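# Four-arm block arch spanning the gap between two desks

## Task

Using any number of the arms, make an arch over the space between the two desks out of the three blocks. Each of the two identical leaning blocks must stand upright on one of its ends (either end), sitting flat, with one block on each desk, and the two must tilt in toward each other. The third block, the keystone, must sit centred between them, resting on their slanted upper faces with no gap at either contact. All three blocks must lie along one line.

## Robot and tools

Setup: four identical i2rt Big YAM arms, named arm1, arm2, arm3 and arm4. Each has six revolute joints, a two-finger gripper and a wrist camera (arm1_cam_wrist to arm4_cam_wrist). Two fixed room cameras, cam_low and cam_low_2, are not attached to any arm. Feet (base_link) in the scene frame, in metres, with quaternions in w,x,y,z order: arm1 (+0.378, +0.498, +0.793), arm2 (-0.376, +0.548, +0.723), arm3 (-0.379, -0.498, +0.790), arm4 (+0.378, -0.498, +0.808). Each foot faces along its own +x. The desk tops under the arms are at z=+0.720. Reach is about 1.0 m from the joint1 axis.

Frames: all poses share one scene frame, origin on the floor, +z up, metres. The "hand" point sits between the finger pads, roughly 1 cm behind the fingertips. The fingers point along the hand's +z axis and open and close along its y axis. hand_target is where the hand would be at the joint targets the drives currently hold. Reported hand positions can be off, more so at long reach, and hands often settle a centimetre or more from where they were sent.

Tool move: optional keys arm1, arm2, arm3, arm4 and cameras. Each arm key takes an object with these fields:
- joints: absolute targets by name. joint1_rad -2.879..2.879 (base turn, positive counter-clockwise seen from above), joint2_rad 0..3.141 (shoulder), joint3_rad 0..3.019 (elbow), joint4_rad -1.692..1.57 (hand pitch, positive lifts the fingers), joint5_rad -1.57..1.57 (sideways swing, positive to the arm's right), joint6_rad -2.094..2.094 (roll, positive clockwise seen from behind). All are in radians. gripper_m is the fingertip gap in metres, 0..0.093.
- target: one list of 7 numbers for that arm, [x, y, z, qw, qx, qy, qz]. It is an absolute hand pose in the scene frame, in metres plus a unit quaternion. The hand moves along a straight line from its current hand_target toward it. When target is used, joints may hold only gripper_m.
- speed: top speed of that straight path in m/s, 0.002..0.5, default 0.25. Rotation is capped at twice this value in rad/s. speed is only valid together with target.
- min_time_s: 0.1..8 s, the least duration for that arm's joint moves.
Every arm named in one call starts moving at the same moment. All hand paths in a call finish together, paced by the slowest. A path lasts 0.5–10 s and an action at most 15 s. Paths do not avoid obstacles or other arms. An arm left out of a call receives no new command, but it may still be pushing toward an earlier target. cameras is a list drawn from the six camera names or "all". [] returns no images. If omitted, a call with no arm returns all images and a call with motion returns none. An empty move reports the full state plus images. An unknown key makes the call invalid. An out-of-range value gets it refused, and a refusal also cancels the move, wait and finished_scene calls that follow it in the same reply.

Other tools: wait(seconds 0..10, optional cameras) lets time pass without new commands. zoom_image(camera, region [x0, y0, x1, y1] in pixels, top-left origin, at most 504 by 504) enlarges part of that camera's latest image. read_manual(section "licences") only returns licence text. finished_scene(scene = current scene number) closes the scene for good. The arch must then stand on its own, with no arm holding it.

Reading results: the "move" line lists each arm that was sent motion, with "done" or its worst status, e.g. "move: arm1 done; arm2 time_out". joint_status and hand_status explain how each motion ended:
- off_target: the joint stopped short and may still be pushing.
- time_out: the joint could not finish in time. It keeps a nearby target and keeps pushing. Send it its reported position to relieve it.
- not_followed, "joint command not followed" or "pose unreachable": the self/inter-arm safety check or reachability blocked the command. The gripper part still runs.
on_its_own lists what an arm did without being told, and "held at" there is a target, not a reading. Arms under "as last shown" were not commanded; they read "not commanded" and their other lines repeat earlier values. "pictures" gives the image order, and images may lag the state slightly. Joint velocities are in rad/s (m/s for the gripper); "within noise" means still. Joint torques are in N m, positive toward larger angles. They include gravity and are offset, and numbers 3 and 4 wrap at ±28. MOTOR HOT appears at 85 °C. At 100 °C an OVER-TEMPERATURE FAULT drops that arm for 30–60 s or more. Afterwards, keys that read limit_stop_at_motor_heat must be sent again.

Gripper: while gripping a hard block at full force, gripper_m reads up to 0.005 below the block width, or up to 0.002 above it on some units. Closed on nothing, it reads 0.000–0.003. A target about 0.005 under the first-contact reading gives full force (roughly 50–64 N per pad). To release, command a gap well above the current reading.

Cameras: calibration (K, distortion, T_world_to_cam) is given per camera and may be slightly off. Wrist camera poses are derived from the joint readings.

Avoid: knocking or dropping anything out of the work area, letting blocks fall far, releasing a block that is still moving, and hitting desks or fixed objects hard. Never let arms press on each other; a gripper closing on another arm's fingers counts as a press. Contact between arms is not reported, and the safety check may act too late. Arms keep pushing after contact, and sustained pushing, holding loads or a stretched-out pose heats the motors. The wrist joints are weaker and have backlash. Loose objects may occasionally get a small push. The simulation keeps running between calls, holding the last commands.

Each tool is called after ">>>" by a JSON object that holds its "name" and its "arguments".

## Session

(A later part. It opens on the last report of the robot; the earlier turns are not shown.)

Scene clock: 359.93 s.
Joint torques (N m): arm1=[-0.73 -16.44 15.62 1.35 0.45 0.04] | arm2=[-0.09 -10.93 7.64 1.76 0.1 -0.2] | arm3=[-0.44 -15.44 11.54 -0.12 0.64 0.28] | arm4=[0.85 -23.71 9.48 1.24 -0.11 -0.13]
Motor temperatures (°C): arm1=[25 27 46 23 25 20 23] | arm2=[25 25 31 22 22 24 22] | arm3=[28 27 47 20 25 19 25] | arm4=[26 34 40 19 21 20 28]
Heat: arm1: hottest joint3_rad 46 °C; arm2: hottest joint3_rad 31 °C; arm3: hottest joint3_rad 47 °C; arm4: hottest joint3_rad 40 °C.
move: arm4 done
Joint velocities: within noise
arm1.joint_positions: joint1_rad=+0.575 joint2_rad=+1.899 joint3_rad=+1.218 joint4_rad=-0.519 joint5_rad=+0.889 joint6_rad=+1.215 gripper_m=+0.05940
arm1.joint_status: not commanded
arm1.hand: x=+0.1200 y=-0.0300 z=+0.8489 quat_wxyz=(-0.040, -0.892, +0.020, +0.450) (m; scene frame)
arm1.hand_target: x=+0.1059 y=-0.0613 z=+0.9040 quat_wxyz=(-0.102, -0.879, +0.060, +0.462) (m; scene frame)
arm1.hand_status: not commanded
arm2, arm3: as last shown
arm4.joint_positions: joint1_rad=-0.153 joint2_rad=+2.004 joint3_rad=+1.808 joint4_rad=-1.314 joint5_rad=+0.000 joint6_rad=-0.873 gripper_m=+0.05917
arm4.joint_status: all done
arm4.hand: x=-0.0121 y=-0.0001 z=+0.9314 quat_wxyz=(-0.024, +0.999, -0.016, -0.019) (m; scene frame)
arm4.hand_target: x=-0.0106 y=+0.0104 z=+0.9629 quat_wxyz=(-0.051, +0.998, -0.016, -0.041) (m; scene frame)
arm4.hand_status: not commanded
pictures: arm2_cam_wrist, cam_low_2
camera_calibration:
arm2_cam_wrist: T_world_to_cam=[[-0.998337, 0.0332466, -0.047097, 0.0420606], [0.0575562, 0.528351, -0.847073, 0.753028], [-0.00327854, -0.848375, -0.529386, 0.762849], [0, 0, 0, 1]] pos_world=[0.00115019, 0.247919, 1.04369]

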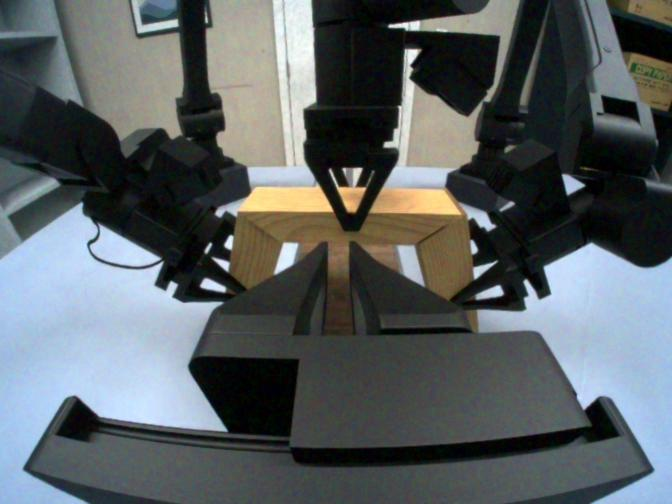

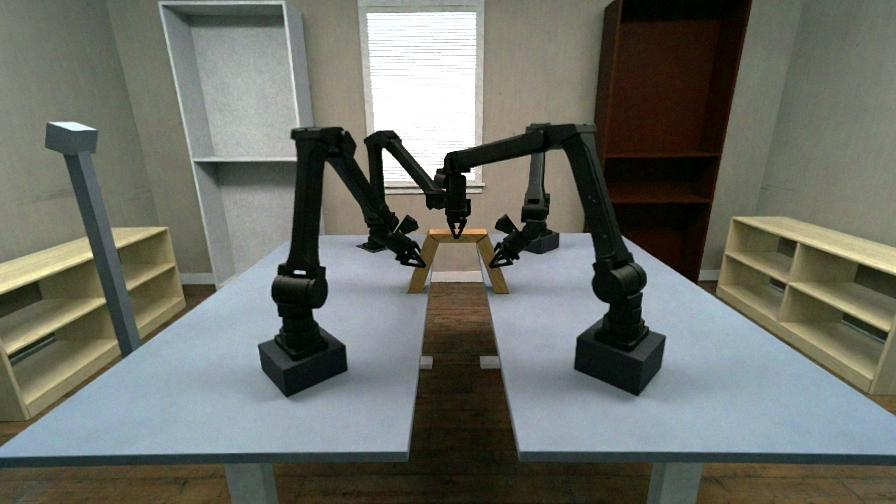

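>>> {"name": "move", "arguments": {"arm4": {"joints": {"joint3_rad": 1.8125, "joint4_rad": -1.292}, "min_time_s": 1.0}, "cameras": ["cam_low_2", "arm2_cam_wrist"]}}

>>> {"name": "zoom_image", "arguments": {"camera": "cam_low_2", "region": [422, 222, 450, 250]}}

>>> {"name": "zoom_image", "arguments": {"camera": "cam_low_2", "region": [466, 222, 494, 250]}}

>>> {"name": "zoom_image", "arguments": {"camera": "arm2_cam_wrist", "region": [225, 165, 305, 250]}}

>>> {"name": "zoom_image", "arguments": {"camera": "arm2_cam_wrist", "region": [400, 165, 480, 250]}}

Scene clock: 366.63 s.
Joint torques (N m): arm1=[-0.67 -16.5 15.62 1.35 0.45 0.03] | arm2=[-0.5 -10.46 7.54 1.77 0.1 -0.2] | arm3=[-0.21 -15.5 11.55 -0.03 0.63 0.27] | arm4=[0.85 -23.59 9.44 1.17 -0.12 -0.14]
Motor temperatures (°C): arm1=[25 27 46 23 25 20 23] | arm2=[25 25 31 22 22 24 22] | arm3=[28 27 47 20 24 19 25] | arm4=[26 33 40 19 21 20 28]
Heat: arm1: hottest joint3_rad 46 °C; arm2: hottest joint3_rad 31 °C; arm3: hottest joint3_rad 47 °C; arm4: hottest joint3_rad 40 °C.
move: arm4 done
Joint velocities: within noise
arm1, arm2, arm3: as last shown
arm4.joint_positions: joint1_rad=-0.153 joint2_rad=+2.004 joint3_rad=+1.800 joint4_rad=-1.309 joint5_rad=+0.000 joint6_rad=-0.873 gripper_m=+0.05917
arm4.joint_status: all done
arm4.hand: x=-0.0114 y=-0.0011 z=+0.9286 quat_wxyz=(-0.023, +0.999, -0.016, -0.018) (m; scene frame)
arm4.hand_target: x=-0.0099 y=+0.0095 z=+0.9601 quat_wxyz=(-0.050, +0.998, -0.016, -0.040) (m; scene frame)
arm4.hand_status: not commanded
pictures: arm2_cam_wrist, cam_low_2
camera_calibration:
arm2_cam_wrist: T_world_to_cam=[[-0.998337, 0.0332466, -0.047097, 0.0420606], [0.0575562, 0.528351, -0.847073, 0.753028], [-0.00327854, -0.848375, -0.529386, 0.762849], [0, 0, 0, 1]] pos_world=[0.00115019, 0.247919, 1.04369]

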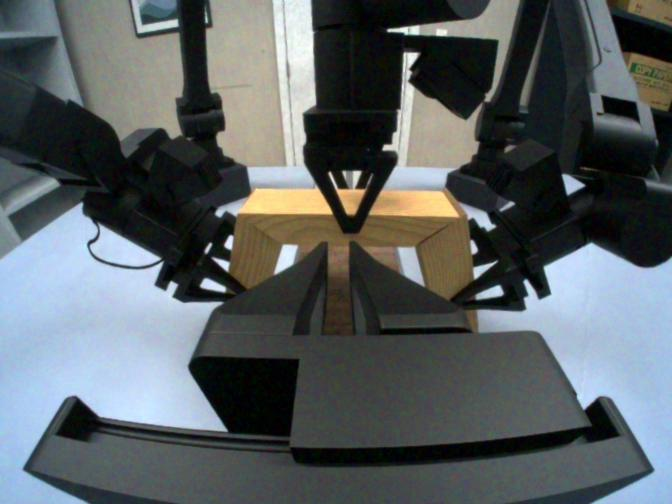

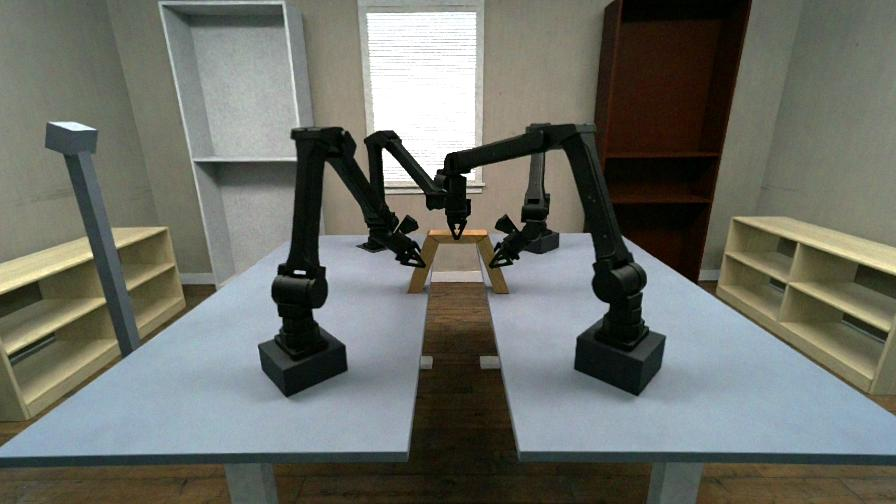

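Scaled by 18.000 from the camera's 896x504 image, which has a finer 1280x720 frame.

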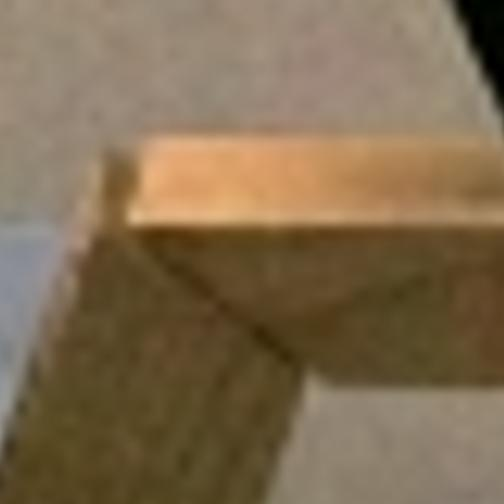

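Scaled by 18.000 from the camera's 896x504 image, which has a finer 1280x720 frame.

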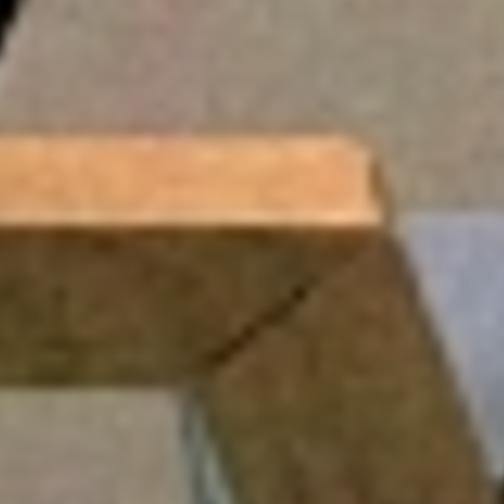

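Scaled by 5.929 from the camera's 672x504 image, which has a finer 960x720 frame.

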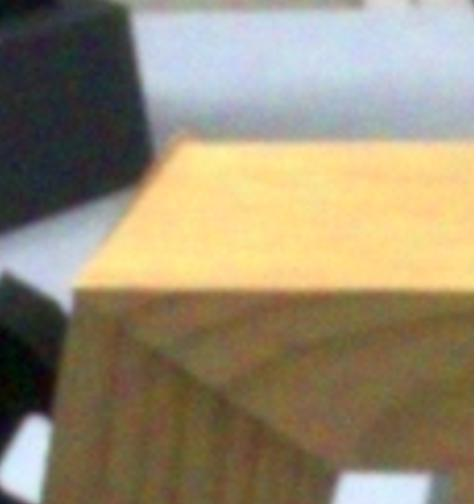

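Scaled by 5.929 from the camera's 672x504 image, which has a finer 960x720 frame.

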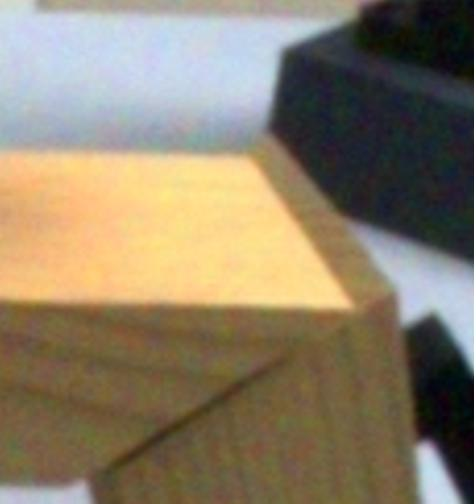

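>>> {"name": "move", "arguments": {"arm4": {"joints": {"joint3_rad": 1.808, "joint4_rad": -1.289}, "min_time_s": 0.8}, "cameras": ["cam_low_2", "arm2_cam_wrist"]}}

>>> {"name": "zoom_image", "arguments": {"camera": "cam_low_2", "region": [422, 222, 450, 250]}}

>>> {"name": "zoom_image", "arguments": {"camera": "cam_low_2", "region": [466, 222, 494, 250]}}

>>> {"name": "zoom_image", "arguments": {"camera": "arm2_cam_wrist", "region": [400, 165, 480, 250]}}

Scene clock: 371.07 s.
Joint torques (N m): arm1=[-0.73 -16.38 15.65 1.35 0.45 0.03] | arm2=[-0.38 -10.46 7.65 1.77 0.11 -0.23] | arm3=[-0.62 -15.91 11.54 -0.12 0.64 0.28] | arm4=[0.79 -23.53 9.37 1.2 -0.11 -0.13]
Motor temperatures (°C): arm1=[25 27 46 23 25 20 23] | arm2=[25 25 31 22 22 24 22] | arm3=[28 27 47 20 24 19 25] | arm4=[26 33 39 19 21 20 28]
Heat: arm1: hottest joint3_rad 46 °C; arm2: hottest joint3_rad 31 °C; arm3: hottest joint3_rad 47 °C; arm4: hottest joint3_rad 39 °C.
move: arm4 done
Joint velocities: within noise
arm1, arm2, arm3: as last shown
arm4.joint_positions: joint1_rad=-0.153 joint2_rad=+2.004 joint3_rad=+1.797 joint4_rad=-1.306 joint5_rad=+0.000 joint6_rad=-0.873 gripper_m=+0.05917
arm4.joint_status: all done
arm4.hand: x=-0.0111 y=-0.0013 z=+0.9274 quat_wxyz=(-0.022, +0.999, -0.016, -0.018) (m; scene frame)
arm4.hand_target: x=-0.0097 y=+0.0092 z=+0.9585 quat_wxyz=(-0.050, +0.998, -0.016, -0.040) (m; scene frame)
arm4.hand_status: not commanded
pictures: arm2_cam_wrist, cam_low_2
camera_calibration:
arm2_cam_wrist: T_world_to_cam=[[-0.998337, 0.0332466, -0.047097, 0.0420606], [0.0575562, 0.528351, -0.847073, 0.753028], [-0.00327854, -0.848375, -0.529386, 0.762849], [0, 0, 0, 1]] pos_world=[0.00115019, 0.247919, 1.04369]

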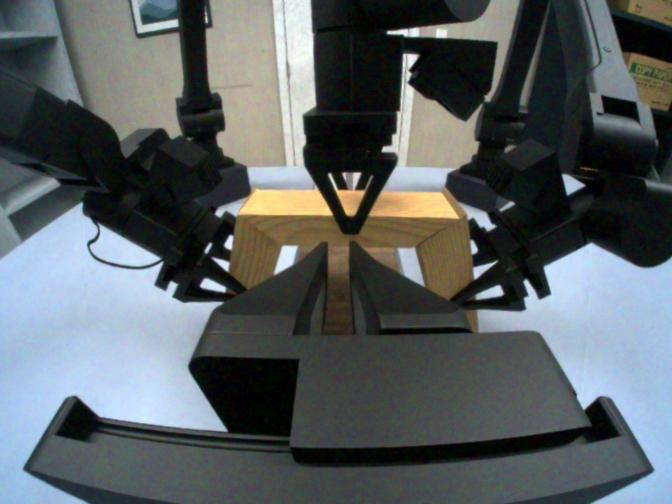

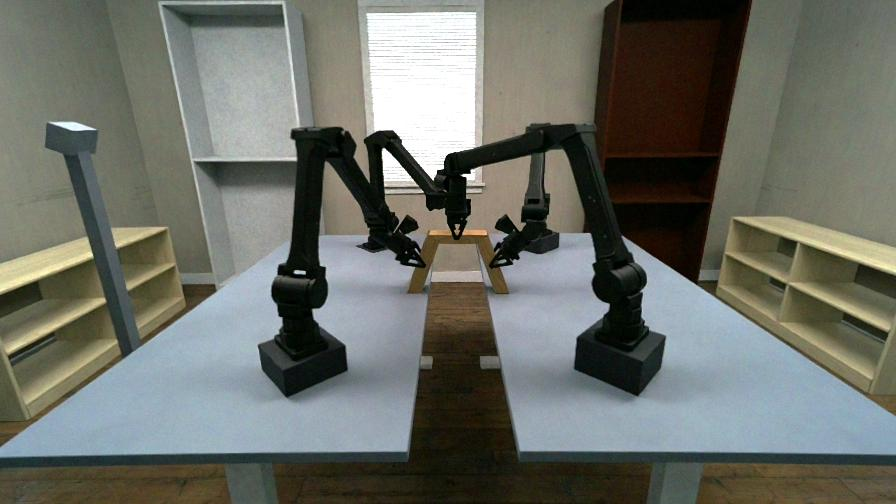

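Scaled by 18.000 from the camera's 896x504 image, which has a finer 1280x720 frame.

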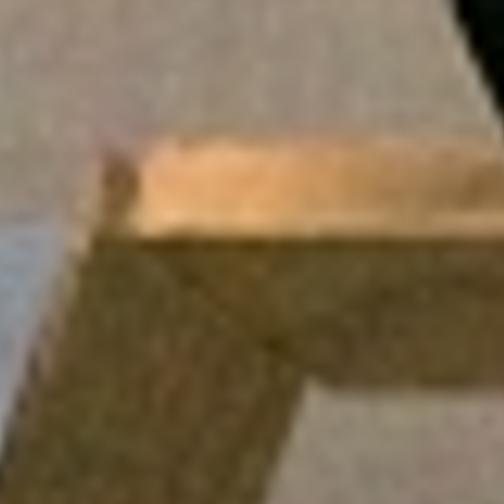

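Scaled by 18.000 from the camera's 896x504 image, which has a finer 1280x720 frame.

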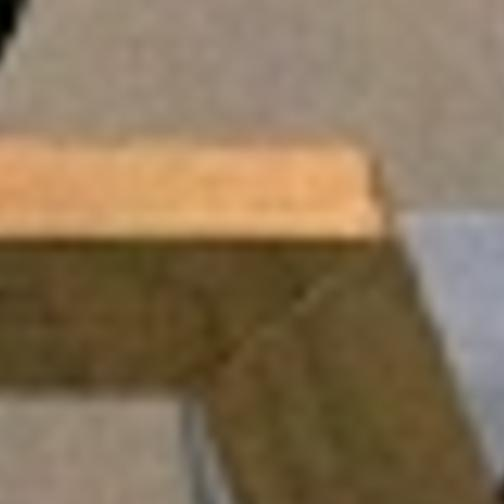

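Scaled by 5.929 from the camera's 672x504 image, which has a finer 960x720 frame.

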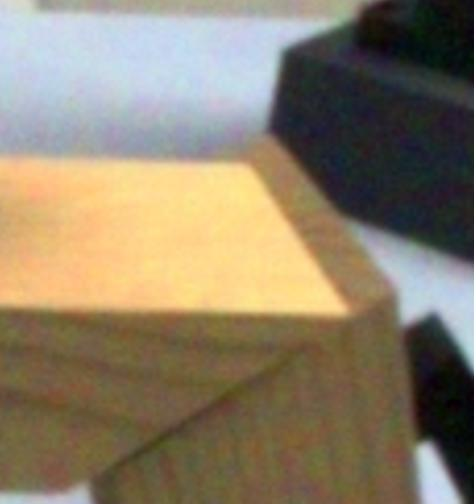

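>>> {"name": "zoom_image", "arguments": {"camera": "cam_low_2", "region": [400, 275, 428, 303]}}

>>> {"name": "zoom_image", "arguments": {"camera": "cam_low_2", "region": [488, 275, 516, 303]}}

>>> {"name": "zoom_image", "arguments": {"camera": "arm2_cam_wrist", "region": [225, 165, 305, 250]}}

Scaled by 18.000 from the camera's 896x504 image, which has a finer 1280x720 frame.

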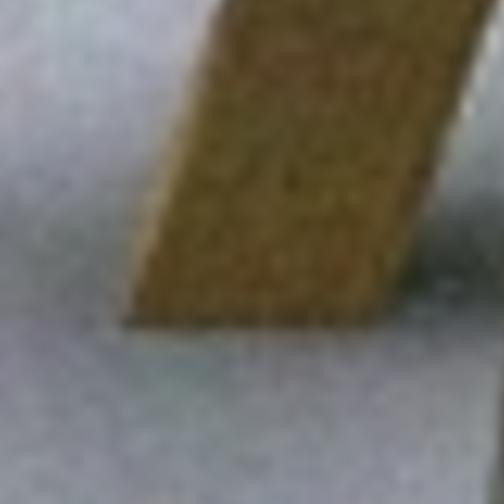

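Scaled by 18.000 from the camera's 896x504 image, which has a finer 1280x720 frame.

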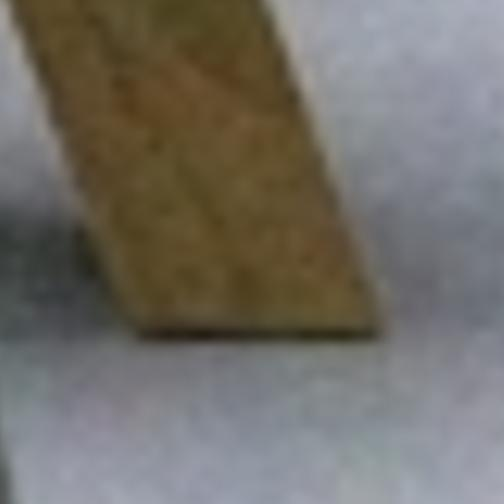

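Scaled by 5.929 from the camera's 672x504 image, which has a finer 960x720 frame.

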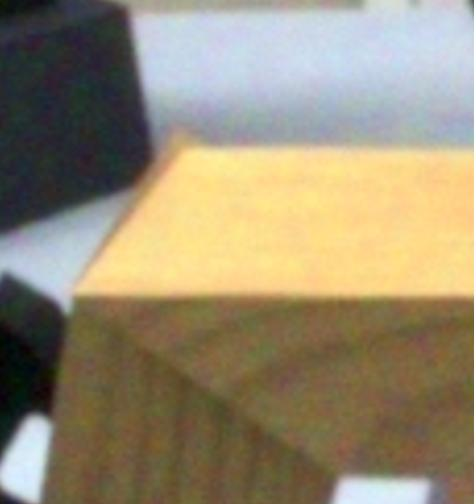

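>>> {"name": "move", "arguments": {"arm1": {"joints": {"joint2_rad": 1.888}, "min_time_s": 1.0}, "cameras": ["cam_low_2", "arm2_cam_wrist"]}}

>>> {"name": "zoom_image", "arguments": {"camera": "cam_low_2", "region": [488, 275, 516, 303]}}

>>> {"name": "zoom_image", "arguments": {"camera": "cam_low_2", "region": [466, 222, 494, 250]}}

>>> {"name": "zoom_image", "arguments": {"camera": "cam_low_2", "region": [422, 222, 450, 250]}}

Scene clock: 375.90 s.
Joint torques (N m): arm1=[-0.73 -14.21 15.66 1.35 0.45 0.04] | arm2=[-0.5 -10.34 7.61 1.73 0.1 -0.19] | arm3=[-0.03 -15.74 11.67 -0.02 0.61 0.25] | arm4=[0.85 -23.65 9.37 1.24 -0.12 -0.13]
Motor temperatures (°C): arm1=[25 27 46 23 25 20 23] | arm2=[25 25 31 22 22 24 22] | arm3=[28 27 47 20 24 19 25] | arm4=[26 33 39 19 21 20 28]
Heat: arm1: hottest joint3_rad 46 °C; arm2: hottest joint3_rad 31 °C; arm3: hottest joint3_rad 47 °C; arm4: hottest joint3_rad 39 °C.
move: arm1 done
Joint velocities: within noise
arm1.joint_positions: joint1_rad=+0.575 joint2_rad=+1.899 joint3_rad=+1.218 joint4_rad=-0.519 joint5_rad=+0.889 joint6_rad=+1.215 gripper_m=+0.05940
arm1.joint_status: all done
arm1.hand: x=+0.1200 y=-0.0300 z=+0.8489 quat_wxyz=(-0.040, -0.892, +0.020, +0.450) (m; scene frame)
arm1.hand_target: x=+0.1062 y=-0.0605 z=+0.8853 quat_wxyz=(-0.088, -0.882, +0.053, +0.459) (m; scene frame)
arm1.hand_status: not commanded
arm2, arm3, arm4: as last shown
pictures: arm2_cam_wrist, cam_low_2
camera_calibration:
arm2_cam_wrist: T_world_to_cam=[[-0.998337, 0.0332466, -0.047097, 0.0420606], [0.0575562, 0.528351, -0.847073, 0.753028], [-0.00327854, -0.848375, -0.529386, 0.762849], [0, 0, 0, 1]] pos_world=[0.00115019, 0.247919, 1.04369]

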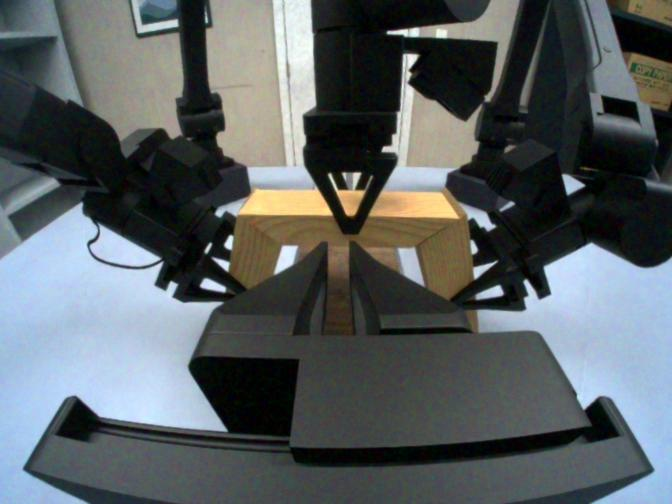

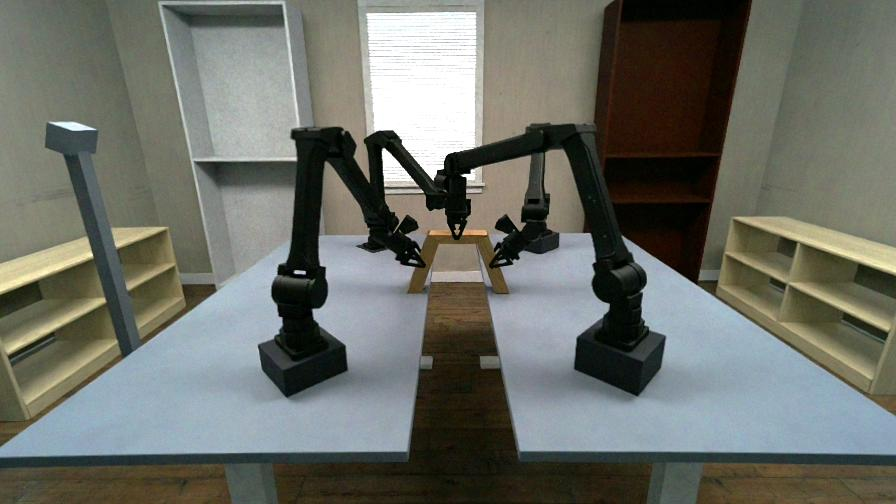

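Scaled by 18.000 from the camera's 896x504 image, which has a finer 1280x720 frame.

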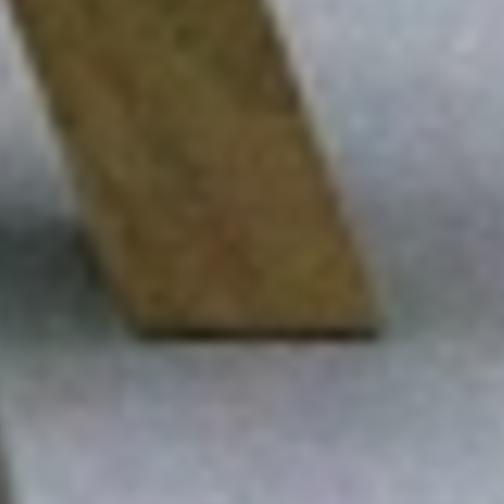

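Scaled by 18.000 from the camera's 896x504 image, which has a finer 1280x720 frame.

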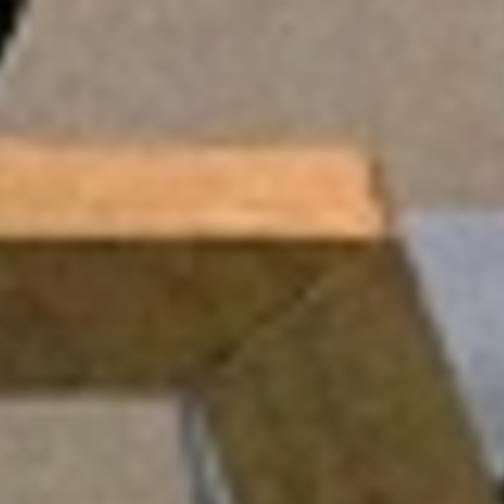

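Scaled by 18.000 from the camera's 896x504 image, which has a finer 1280x720 frame.

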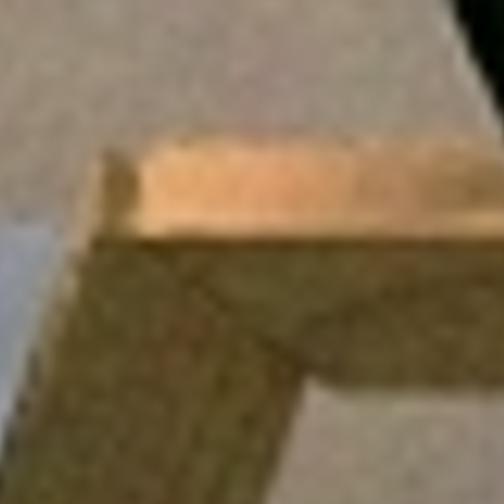

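>>> {"name": "move", "arguments": {"arm1": {"joints": {"joint2_rad": 1.893}, "min_time_s": 0.8}, "cameras": ["cam_low_2"]}}

>>> {"name": "zoom_image", "arguments": {"camera": "cam_low_2", "region": [488, 275, 516, 303]}}

Scene clock: 377.57 s.
Joint torques (N m): arm1=[-0.79 -13.86 15.69 1.35 0.45 0.04] | arm2=[-0.32 -10.34 7.65 1.73 0.08 -0.19] | arm3=[-0.26 -15.68 11.6 -0.02 0.65 0.27] | arm4=[0.91 -23.71 9.39 1.22 -0.12 -0.14]
Motor temperatures (°C): arm1=[25 27 46 23 25 20 23] | arm2=[25 25 31 22 22 24 22] | arm3=[28 27 47 20 24 19 25] | arm4=[26 33 39 19 21 20 28]
Heat: arm1: hottest joint3_rad 46 °C; arm2: hottest joint3_rad 31 °C; arm3: hottest joint3_rad 47 °C; arm4: hottest joint3_rad 39 °C.
move: arm1 done
Joint velocities: within noise
arm1.joint_positions: joint1_rad=+0.575 joint2_rad=+1.899 joint3_rad=+1.218 joint4_rad=-0.519 joint5_rad=+0.889 joint6_rad=+1.215 gripper_m=+0.05940
arm1.joint_status: all done
arm1.hand: x=+0.1200 y=-0.0300 z=+0.8489 quat_wxyz=(-0.040, -0.892, +0.020, +0.450) (m; scene frame)
arm1.hand_target: x=+0.1063 y=-0.0603 z=+0.8824 quat_wxyz=(-0.086, -0.883, +0.052, +0.459) (m; scene frame)
arm1.hand_status: not commanded
arm2, arm3, arm4: as last shown
pictures: cam_low_2

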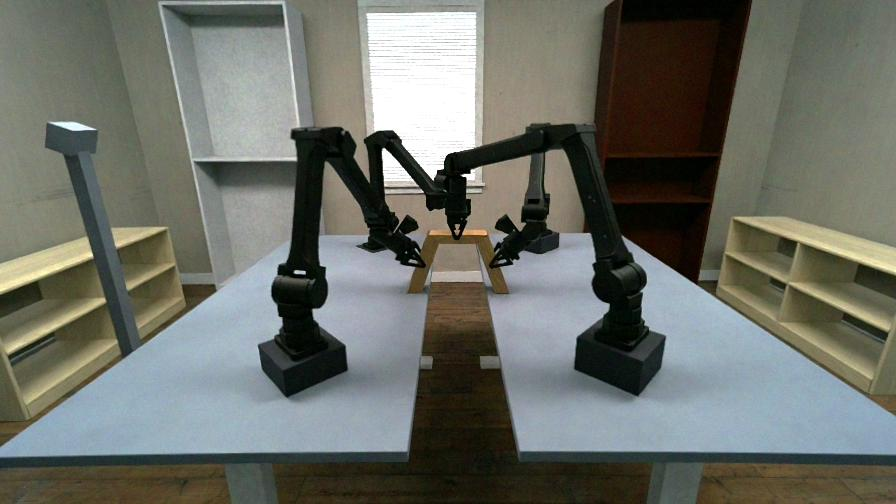

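Scaled by 18.000 from the camera's 896x504 image, which has a finer 1280x720 frame.

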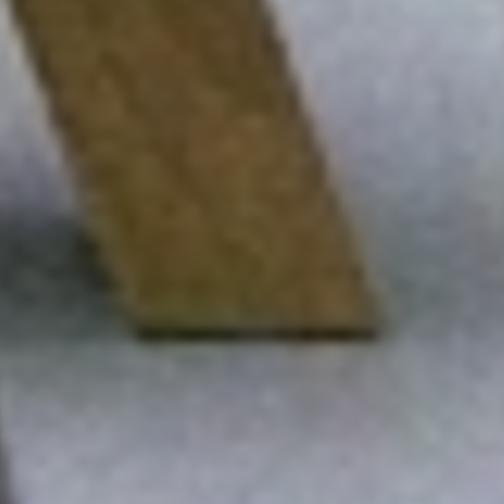

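>>> {"name": "move", "arguments": {"arm1": {"joints": {"joint2_rad": 1.9}, "min_time_s": 0.8}, "cameras": ["cam_low_2"]}}

>>> {"name": "zoom_image", "arguments": {"camera": "cam_low_2", "region": [488, 275, 516, 303]}}

Scene clock: 379.80 s.
Joint torques (N m): arm1=[-0.85 -13.45 15.65 1.37 0.46 0.03] | arm2=[-0.26 -10.7 7.6 1.69 0.11 -0.18] | arm3=[-0.32 -15.68 11.59 -0.12 0.64 0.28] | arm4=[0.79 -23.65 9.39 1.21 -0.11 -0.13]
Motor temperatures (°C): arm1=[25 27 46 23 25 20 23] | arm2=[25 25 31 22 22 24 22] | arm3=[28 27 47 20 24 19 25] | arm4=[26 33 39 19 21 20 28]
Heat: arm1: hottest joint3_rad 46 °C; arm2: hottest joint3_rad 31 °C; arm3: hottest joint3_rad 47 °C; arm4: hottest joint3_rad 39 °C.
move: arm1 done
Joint velocities: within noise
arm1.joint_positions: joint1_rad=+0.575 joint2_rad=+1.899 joint3_rad=+1.218 joint4_rad=-0.519 joint5_rad=+0.889 joint6_rad=+1.215 gripper_m=+0.05940
arm1.joint_status: all done
arm1.hand: x=+0.1200 y=-0.0300 z=+0.8487 quat_wxyz=(-0.040, -0.892, +0.020, +0.450) (m; scene frame)
arm1.hand_target: x=+0.1064 y=-0.0600 z=+0.8783 quat_wxyz=(-0.083, -0.883, +0.051, +0.458) (m; scene frame)
arm1.hand_status: not commanded
arm2, arm3, arm4: as last shown
pictures: cam_low_2

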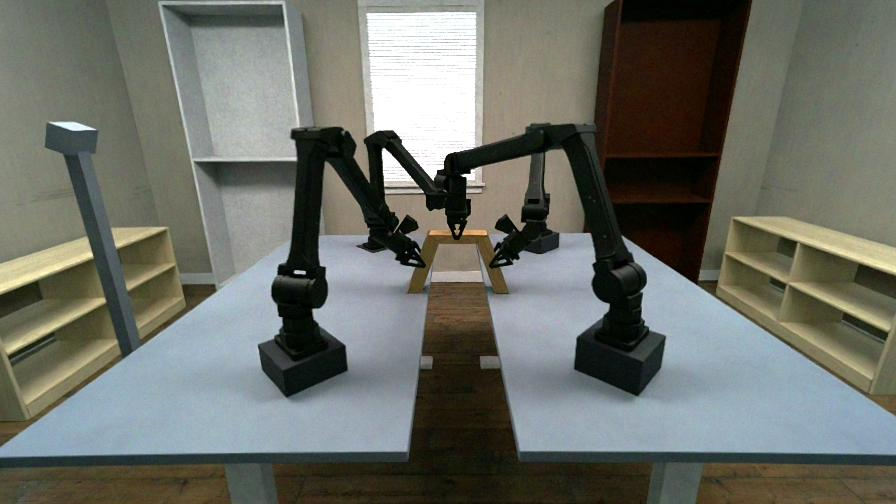

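Scaled by 18.000 from the camera's 896x504 image, which has a finer 1280x720 frame.

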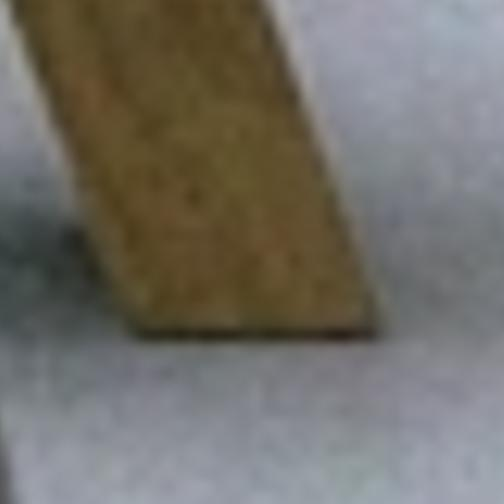

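>>> {"name": "move", "arguments": {"arm2": {"joints": {"joint1_rad": 0.13, "joint2_rad": 1.531, "joint3_rad": 0.529, "joint4_rad": 0.648, "joint5_rad": 0.204, "joint6_rad": -1.505}, "min_time_s": 2.5}, "cameras": ["arm2_cam_wrist"]}}

Scene clock: 391.03 s.
Joint torques (N m): arm1=[-0.73 -13.33 15.65 1.32 0.44 0.03] | arm2=[-1.85 -9.76 5.97 1.09 -0.12 -0.08] | arm3=[-0.09 -15.38 11.55 -0.08 0.65 0.31] | arm4=[0.79 -23.65 9.37 1.21 -0.12 -0.14]
Motor temperatures (°C): arm1=[25 27 46 23 25 20 23] | arm2=[24 25 31 22 22 24 22] | arm3=[28 27 47 20 24 19 26] | arm4=[26 33 39 19 21 20 28]
Heat: arm1: hottest joint3_rad 46 °C; arm2: hottest joint3_rad 31 °C; arm3: hottest joint3_rad 47 °C; arm4: hottest joint3_rad 39 °C.
move: arm2 done
Joint velocities: within noise
arm1, arm4: as last shown
arm2.joint_positions: joint1_rad=+0.140 joint2_rad=+1.542 joint3_rad=+0.537 joint4_rad=+0.657 joint5_rad=+0.208 joint6_rad=-1.494 gripper_m=+0.01010
arm2.joint_status: all done
arm2.hand: x=+0.0012 y=+0.1970 z=+0.8236 quat_wxyz=(-0.187, +0.271, -0.773, +0.543) (m; scene frame)
arm2.hand_target: x=-0.0047 y=+0.1959 z=+0.8233 quat_wxyz=(-0.179, +0.275, -0.773, +0.542) (m; scene frame)
arm2.hand_status: not commanded
arm3.joint_positions: joint1_rad=+0.581 joint2_rad=+1.903 joint3_rad=+1.185 joint4_rad=-0.507 joint5_rad=+0.914 joint6_rad=+1.198 gripper_m=+0.06130
arm3.joint_status: not commanded
arm3.hand: x=-0.1132 y=+0.0123 z=+0.8357 quat_wxyz=(-0.460, -0.016, -0.887, -0.017) (m; scene frame)
arm3.hand_target: x=-0.1009 y=+0.0325 z=+0.8603 quat_wxyz=(-0.467, -0.040, -0.883, -0.043) (m; scene frame)
arm3.hand_status: not commanded
pictures: arm2_cam_wrist
camera_calibration:
arm2_cam_wrist: T_world_to_cam=[[0.176696, -0.254331, 0.950839, -0.735754], [-0.981414, -0.119002, 0.150547, -0.0893304], [0.0748624, -0.959768, -0.270631, 0.531997], [0, 0, 0, 1]] pos_world=[0.00250817, 0.312838, 0.857007]

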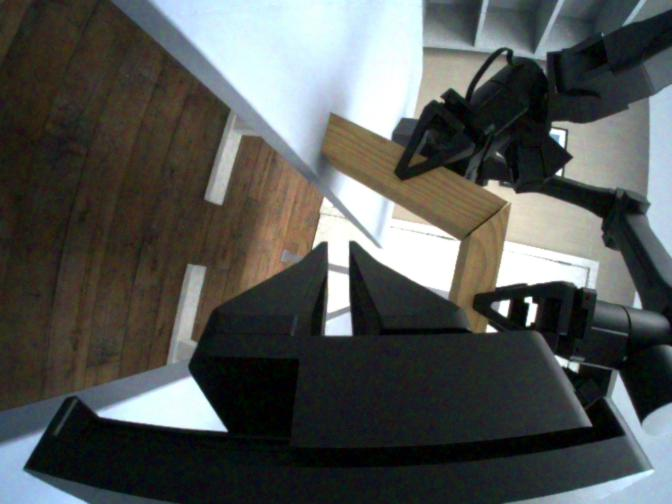

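>>> {"name": "zoom_image", "arguments": {"camera": "arm2_cam_wrist", "region": [300, 95, 380, 175]}}

>>> {"name": "zoom_image", "arguments": {"camera": "arm2_cam_wrist", "region": [440, 185, 530, 265]}}

Scaled by 6.300 from the camera's 672x504 image, which has a finer 960x720 frame.

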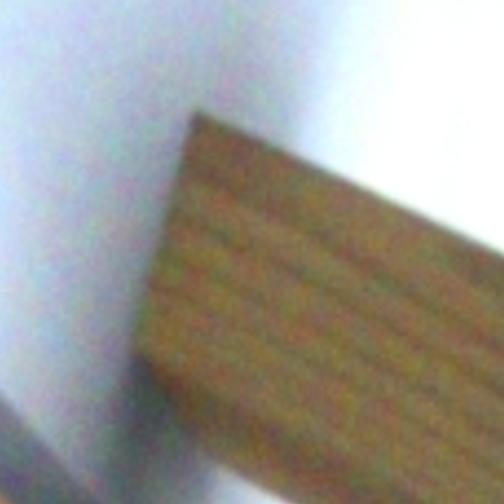

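Scaled by 5.600 from the camera's 672x504 image, which has a finer 960x720 frame.

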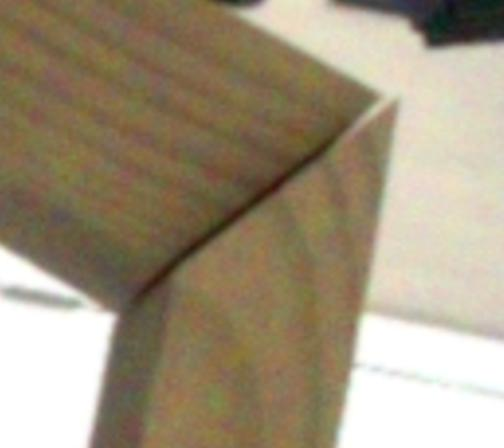

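>>> {"name": "move", "arguments": {"arm1": {"joints": {"joint2_rad": 1.9, "joint3_rad": 1.301, "joint4_rad": -0.551, "joint5_rad": 0.914}, "min_time_s": 1.5}, "cameras": ["arm2_cam_wrist", "cam_low_2"]}}

>>> {"name": "zoom_image", "arguments": {"camera": "arm2_cam_wrist", "region": [300, 95, 380, 175]}}

>>> {"name": "zoom_image", "arguments": {"camera": "arm2_cam_wrist", "region": [440, 185, 530, 265]}}

>>> {"name": "zoom_image", "arguments": {"camera": "cam_low_2", "region": [488, 275, 516, 303]}}

>>> {"name": "zoom_image", "arguments": {"camera": "cam_low_2", "region": [466, 222, 494, 250]}}

Scene clock: 398.97 s.
Joint torques (N m): arm1=[-0.79 -13.92 15.3 0.16 1.11 0.01] | arm2=[-1.85 -9.93 6.04 1.07 -0.12 -0.11] | arm3=[0.03 -15.62 11.69 -0.1 0.65 0.3] | arm4=[0.85 -23.59 9.35 1.2 -0.11 -0.13]
Motor temperatures (°C): arm1=[25 27 46 23 25 20 24] | arm2=[24 25 31 22 22 24 22] | arm3=[28 27 47 20 24 19 26] | arm4=[25 33 39 19 21 20 28]
Heat: arm1: hottest joint3_rad 46 °C; arm2: hottest joint3_rad 31 °C; arm3: hottest joint3_rad 47 °C; arm4: hottest joint3_rad 39 °C.
move: arm1 done
Joint velocities: within noise
arm1.joint_positions: joint1_rad=+0.575 joint2_rad=+1.906 joint3_rad=+1.230 joint4_rad=-0.543 joint5_rad=+0.895 joint6_rad=+1.223 gripper_m=+0.05940
arm1.joint_status: all done
arm1.hand: x=+0.1193 y=-0.0298 z=+0.8485 quat_wxyz=(-0.033, -0.892, +0.020, +0.451) (m; scene frame)
arm1.hand_target: x=+0.1056 y=-0.0520 z=+0.8800 quat_wxyz=(-0.059, -0.883, +0.045, +0.464) (m; scene frame)
arm1.hand_status: not commanded
arm2, arm3, arm4: as last shown
pictures: arm2_cam_wrist, cam_low_2
camera_calibration:
arm2_cam_wrist: T_world_to_cam=[[0.176696, -0.254331, 0.950839, -0.735754], [-0.981414, -0.119002, 0.150547, -0.0893304], [0.0748624, -0.959768, -0.270631, 0.531997], [0, 0, 0, 1]] pos_world=[0.00250817, 0.312838, 0.857007]

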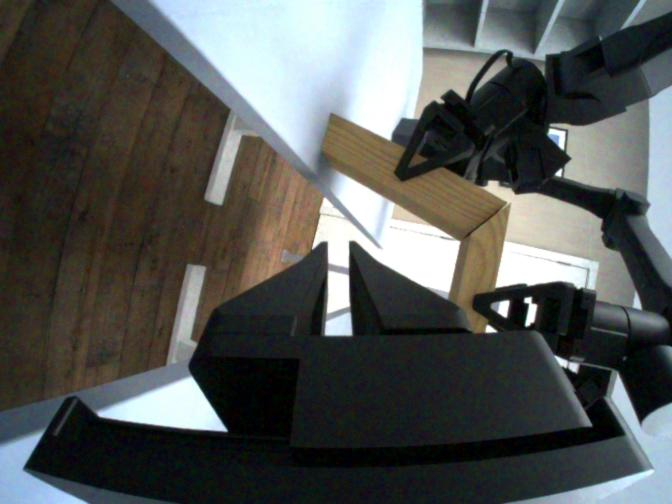

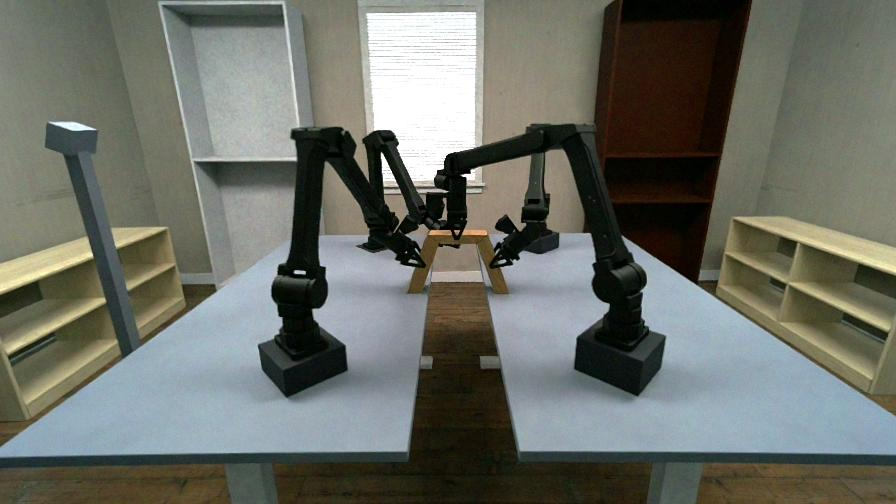

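Scaled by 6.300 from the camera's 672x504 image, which has a finer 960x720 frame.

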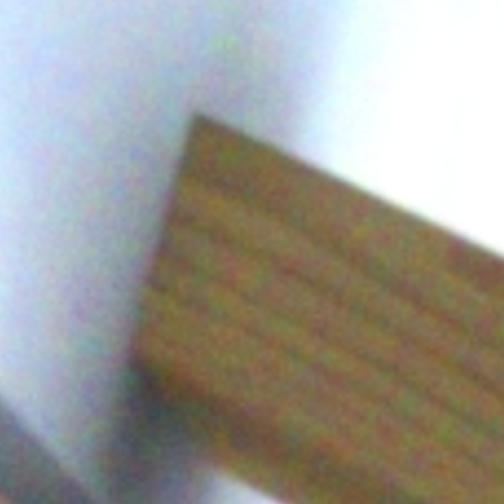

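Scaled by 5.600 from the camera's 672x504 image, which has a finer 960x720 frame.

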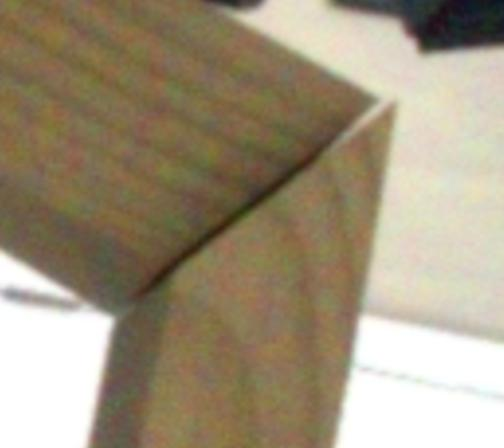

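Scaled by 18.000 from the camera's 896x504 image, which has a finer 1280x720 frame.

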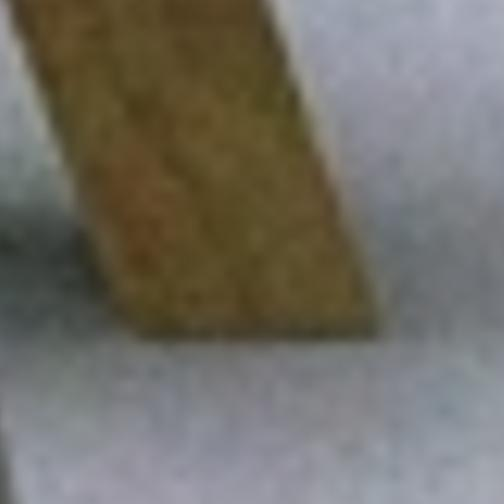

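Scaled by 18.000 from the camera's 896x504 image, which has a finer 1280x720 frame.

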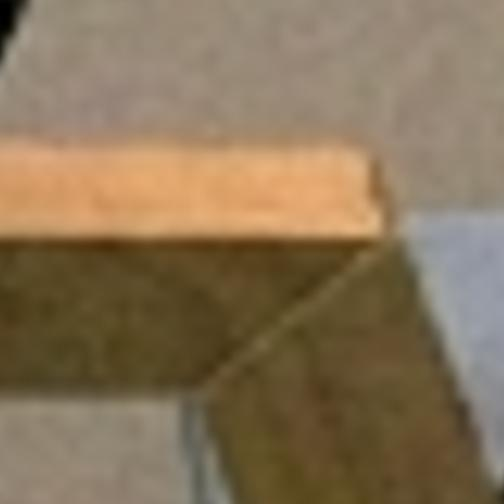

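>>> {"name": "move", "arguments": {"arm4": {"joints": {"joint3_rad": 1.804, "joint4_rad": -1.285}, "min_time_s": 0.8}, "cameras": ["arm2_cam_wrist", "cam_low_2"]}}

>>> {"name": "zoom_image", "arguments": {"camera": "arm2_cam_wrist", "region": [440, 185, 530, 265]}}

>>> {"name": "zoom_image", "arguments": {"camera": "cam_low_2", "region": [422, 222, 450, 250]}}

>>> {"name": "zoom_image", "arguments": {"camera": "cam_low_2", "region": [466, 222, 494, 250]}}

Scene clock: 401.70 s.
Joint torques (N m): arm1=[-0.79 -13.98 15.28 0.14 1.07 0.02] | arm2=[-1.55 -9.93 6.04 1.01 -0.11 -0.11] | arm3=[-0.26 -15.68 11.52 -0.05 0.64 0.27] | arm4=[0.79 -23.65 9.24 1.28 -0.11 -0.13]
Motor temperatures (°C): arm1=[25 27 46 23 25 20 24] | arm2=[24 25 31 22 22 24 22] | arm3=[28 27 47 20 24 19 26] | arm4=[25 33 39 19 21 20 28]
Heat: arm1: hottest joint3_rad 46 °C; arm2: hottest joint3_rad 31 °C; arm3: hottest joint3_rad 47 °C; arm4: hottest joint3_rad 39 °C.
move: arm4 done
Joint velocities: within noise
arm1.joint_positions: joint1_rad=+0.575 joint2_rad=+1.906 joint3_rad=+1.230 joint4_rad=-0.543 joint5_rad=+0.897 joint6_rad=+1.223 gripper_m=+0.05940
arm1.joint_status: not commanded
arm1.hand: x=+0.1192 y=-0.0297 z=+0.8485 quat_wxyz=(-0.032, -0.891, +0.020, +0.452) (m; scene frame)
arm1.hand_target: x=+0.1055 y=-0.0520 z=+0.8800 quat_wxyz=(-0.059, -0.883, +0.045, +0.464) (m; scene frame)
arm1.hand_status: not commanded
arm2, arm3: as last shown
arm4.joint_positions: joint1_rad=-0.153 joint2_rad=+2.004 joint3_rad=+1.795 joint4_rad=-1.303 joint5_rad=+0.000 joint6_rad=-0.873 gripper_m=+0.05917
arm4.joint_status: all done
arm4.hand: x=-0.0111 y=-0.0013 z=+0.9265 quat_wxyz=(-0.023, +0.999, -0.016, -0.018) (m; scene frame)
arm4.hand_target: x=-0.0096 y=+0.0090 z=+0.9569 quat_wxyz=(-0.050, +0.998, -0.016, -0.040) (m; scene frame)
arm4.hand_status: not commanded
pictures: arm2_cam_wrist, cam_low_2
camera_calibration:
arm2_cam_wrist: T_world_to_cam=[[0.176696, -0.254331, 0.950839, -0.735754], [-0.981414, -0.119002, 0.150547, -0.0893304], [0.0748624, -0.959768, -0.270631, 0.531997], [0, 0, 0, 1]] pos_world=[0.00250817, 0.312838, 0.857007]

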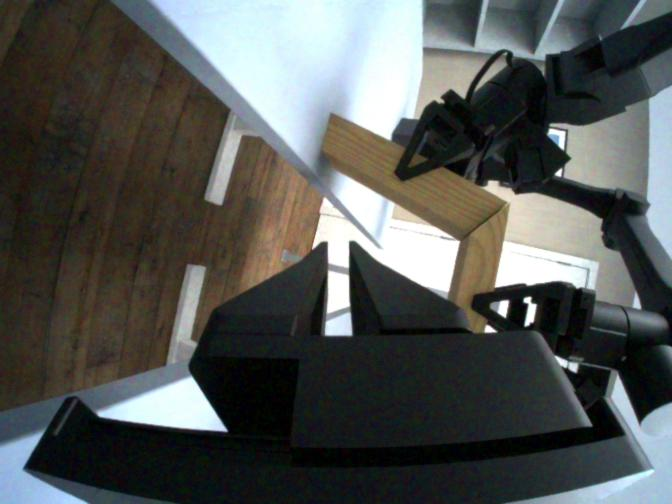

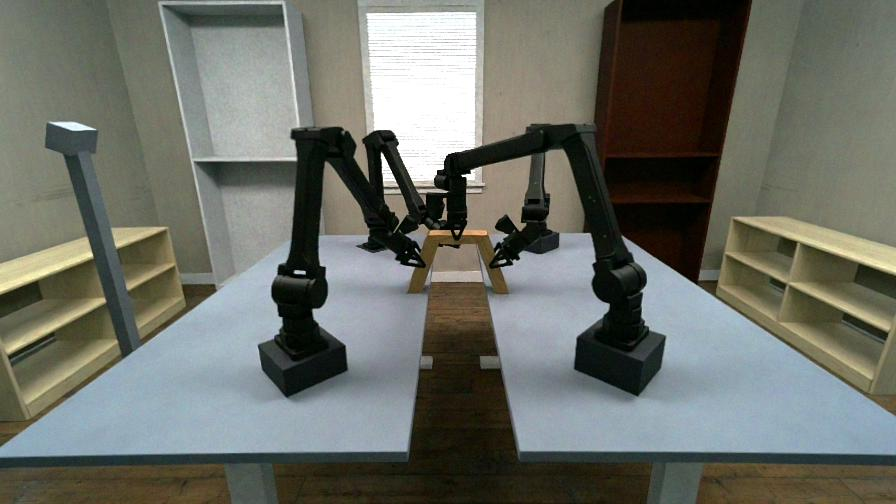

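Scaled by 5.600 from the camera's 672x504 image, which has a finer 960x720 frame.

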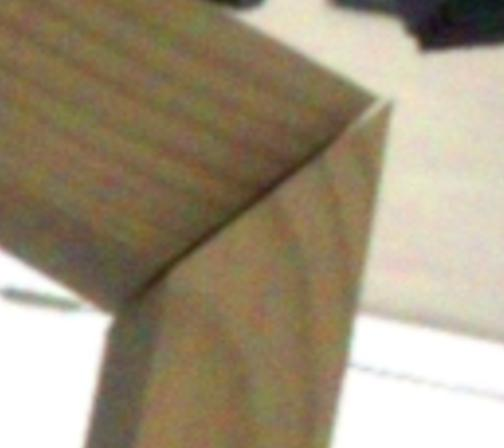

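Scaled by 18.000 from the camera's 896x504 image, which has a finer 1280x720 frame.

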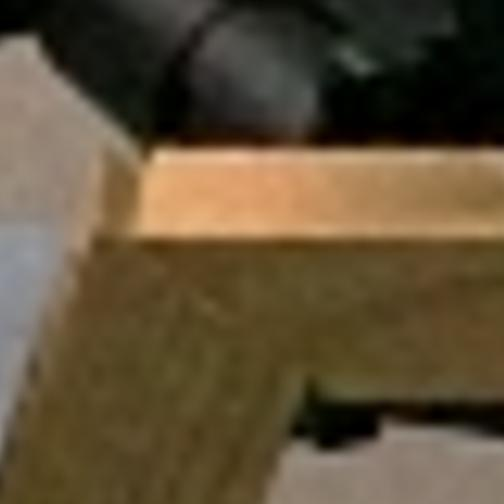

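Scaled by 18.000 from the camera's 896x504 image, which has a finer 1280x720 frame.

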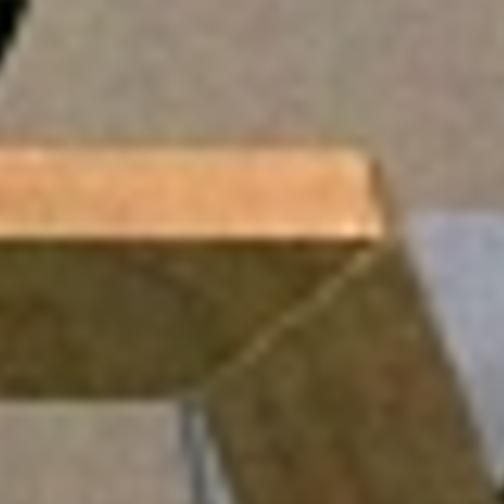

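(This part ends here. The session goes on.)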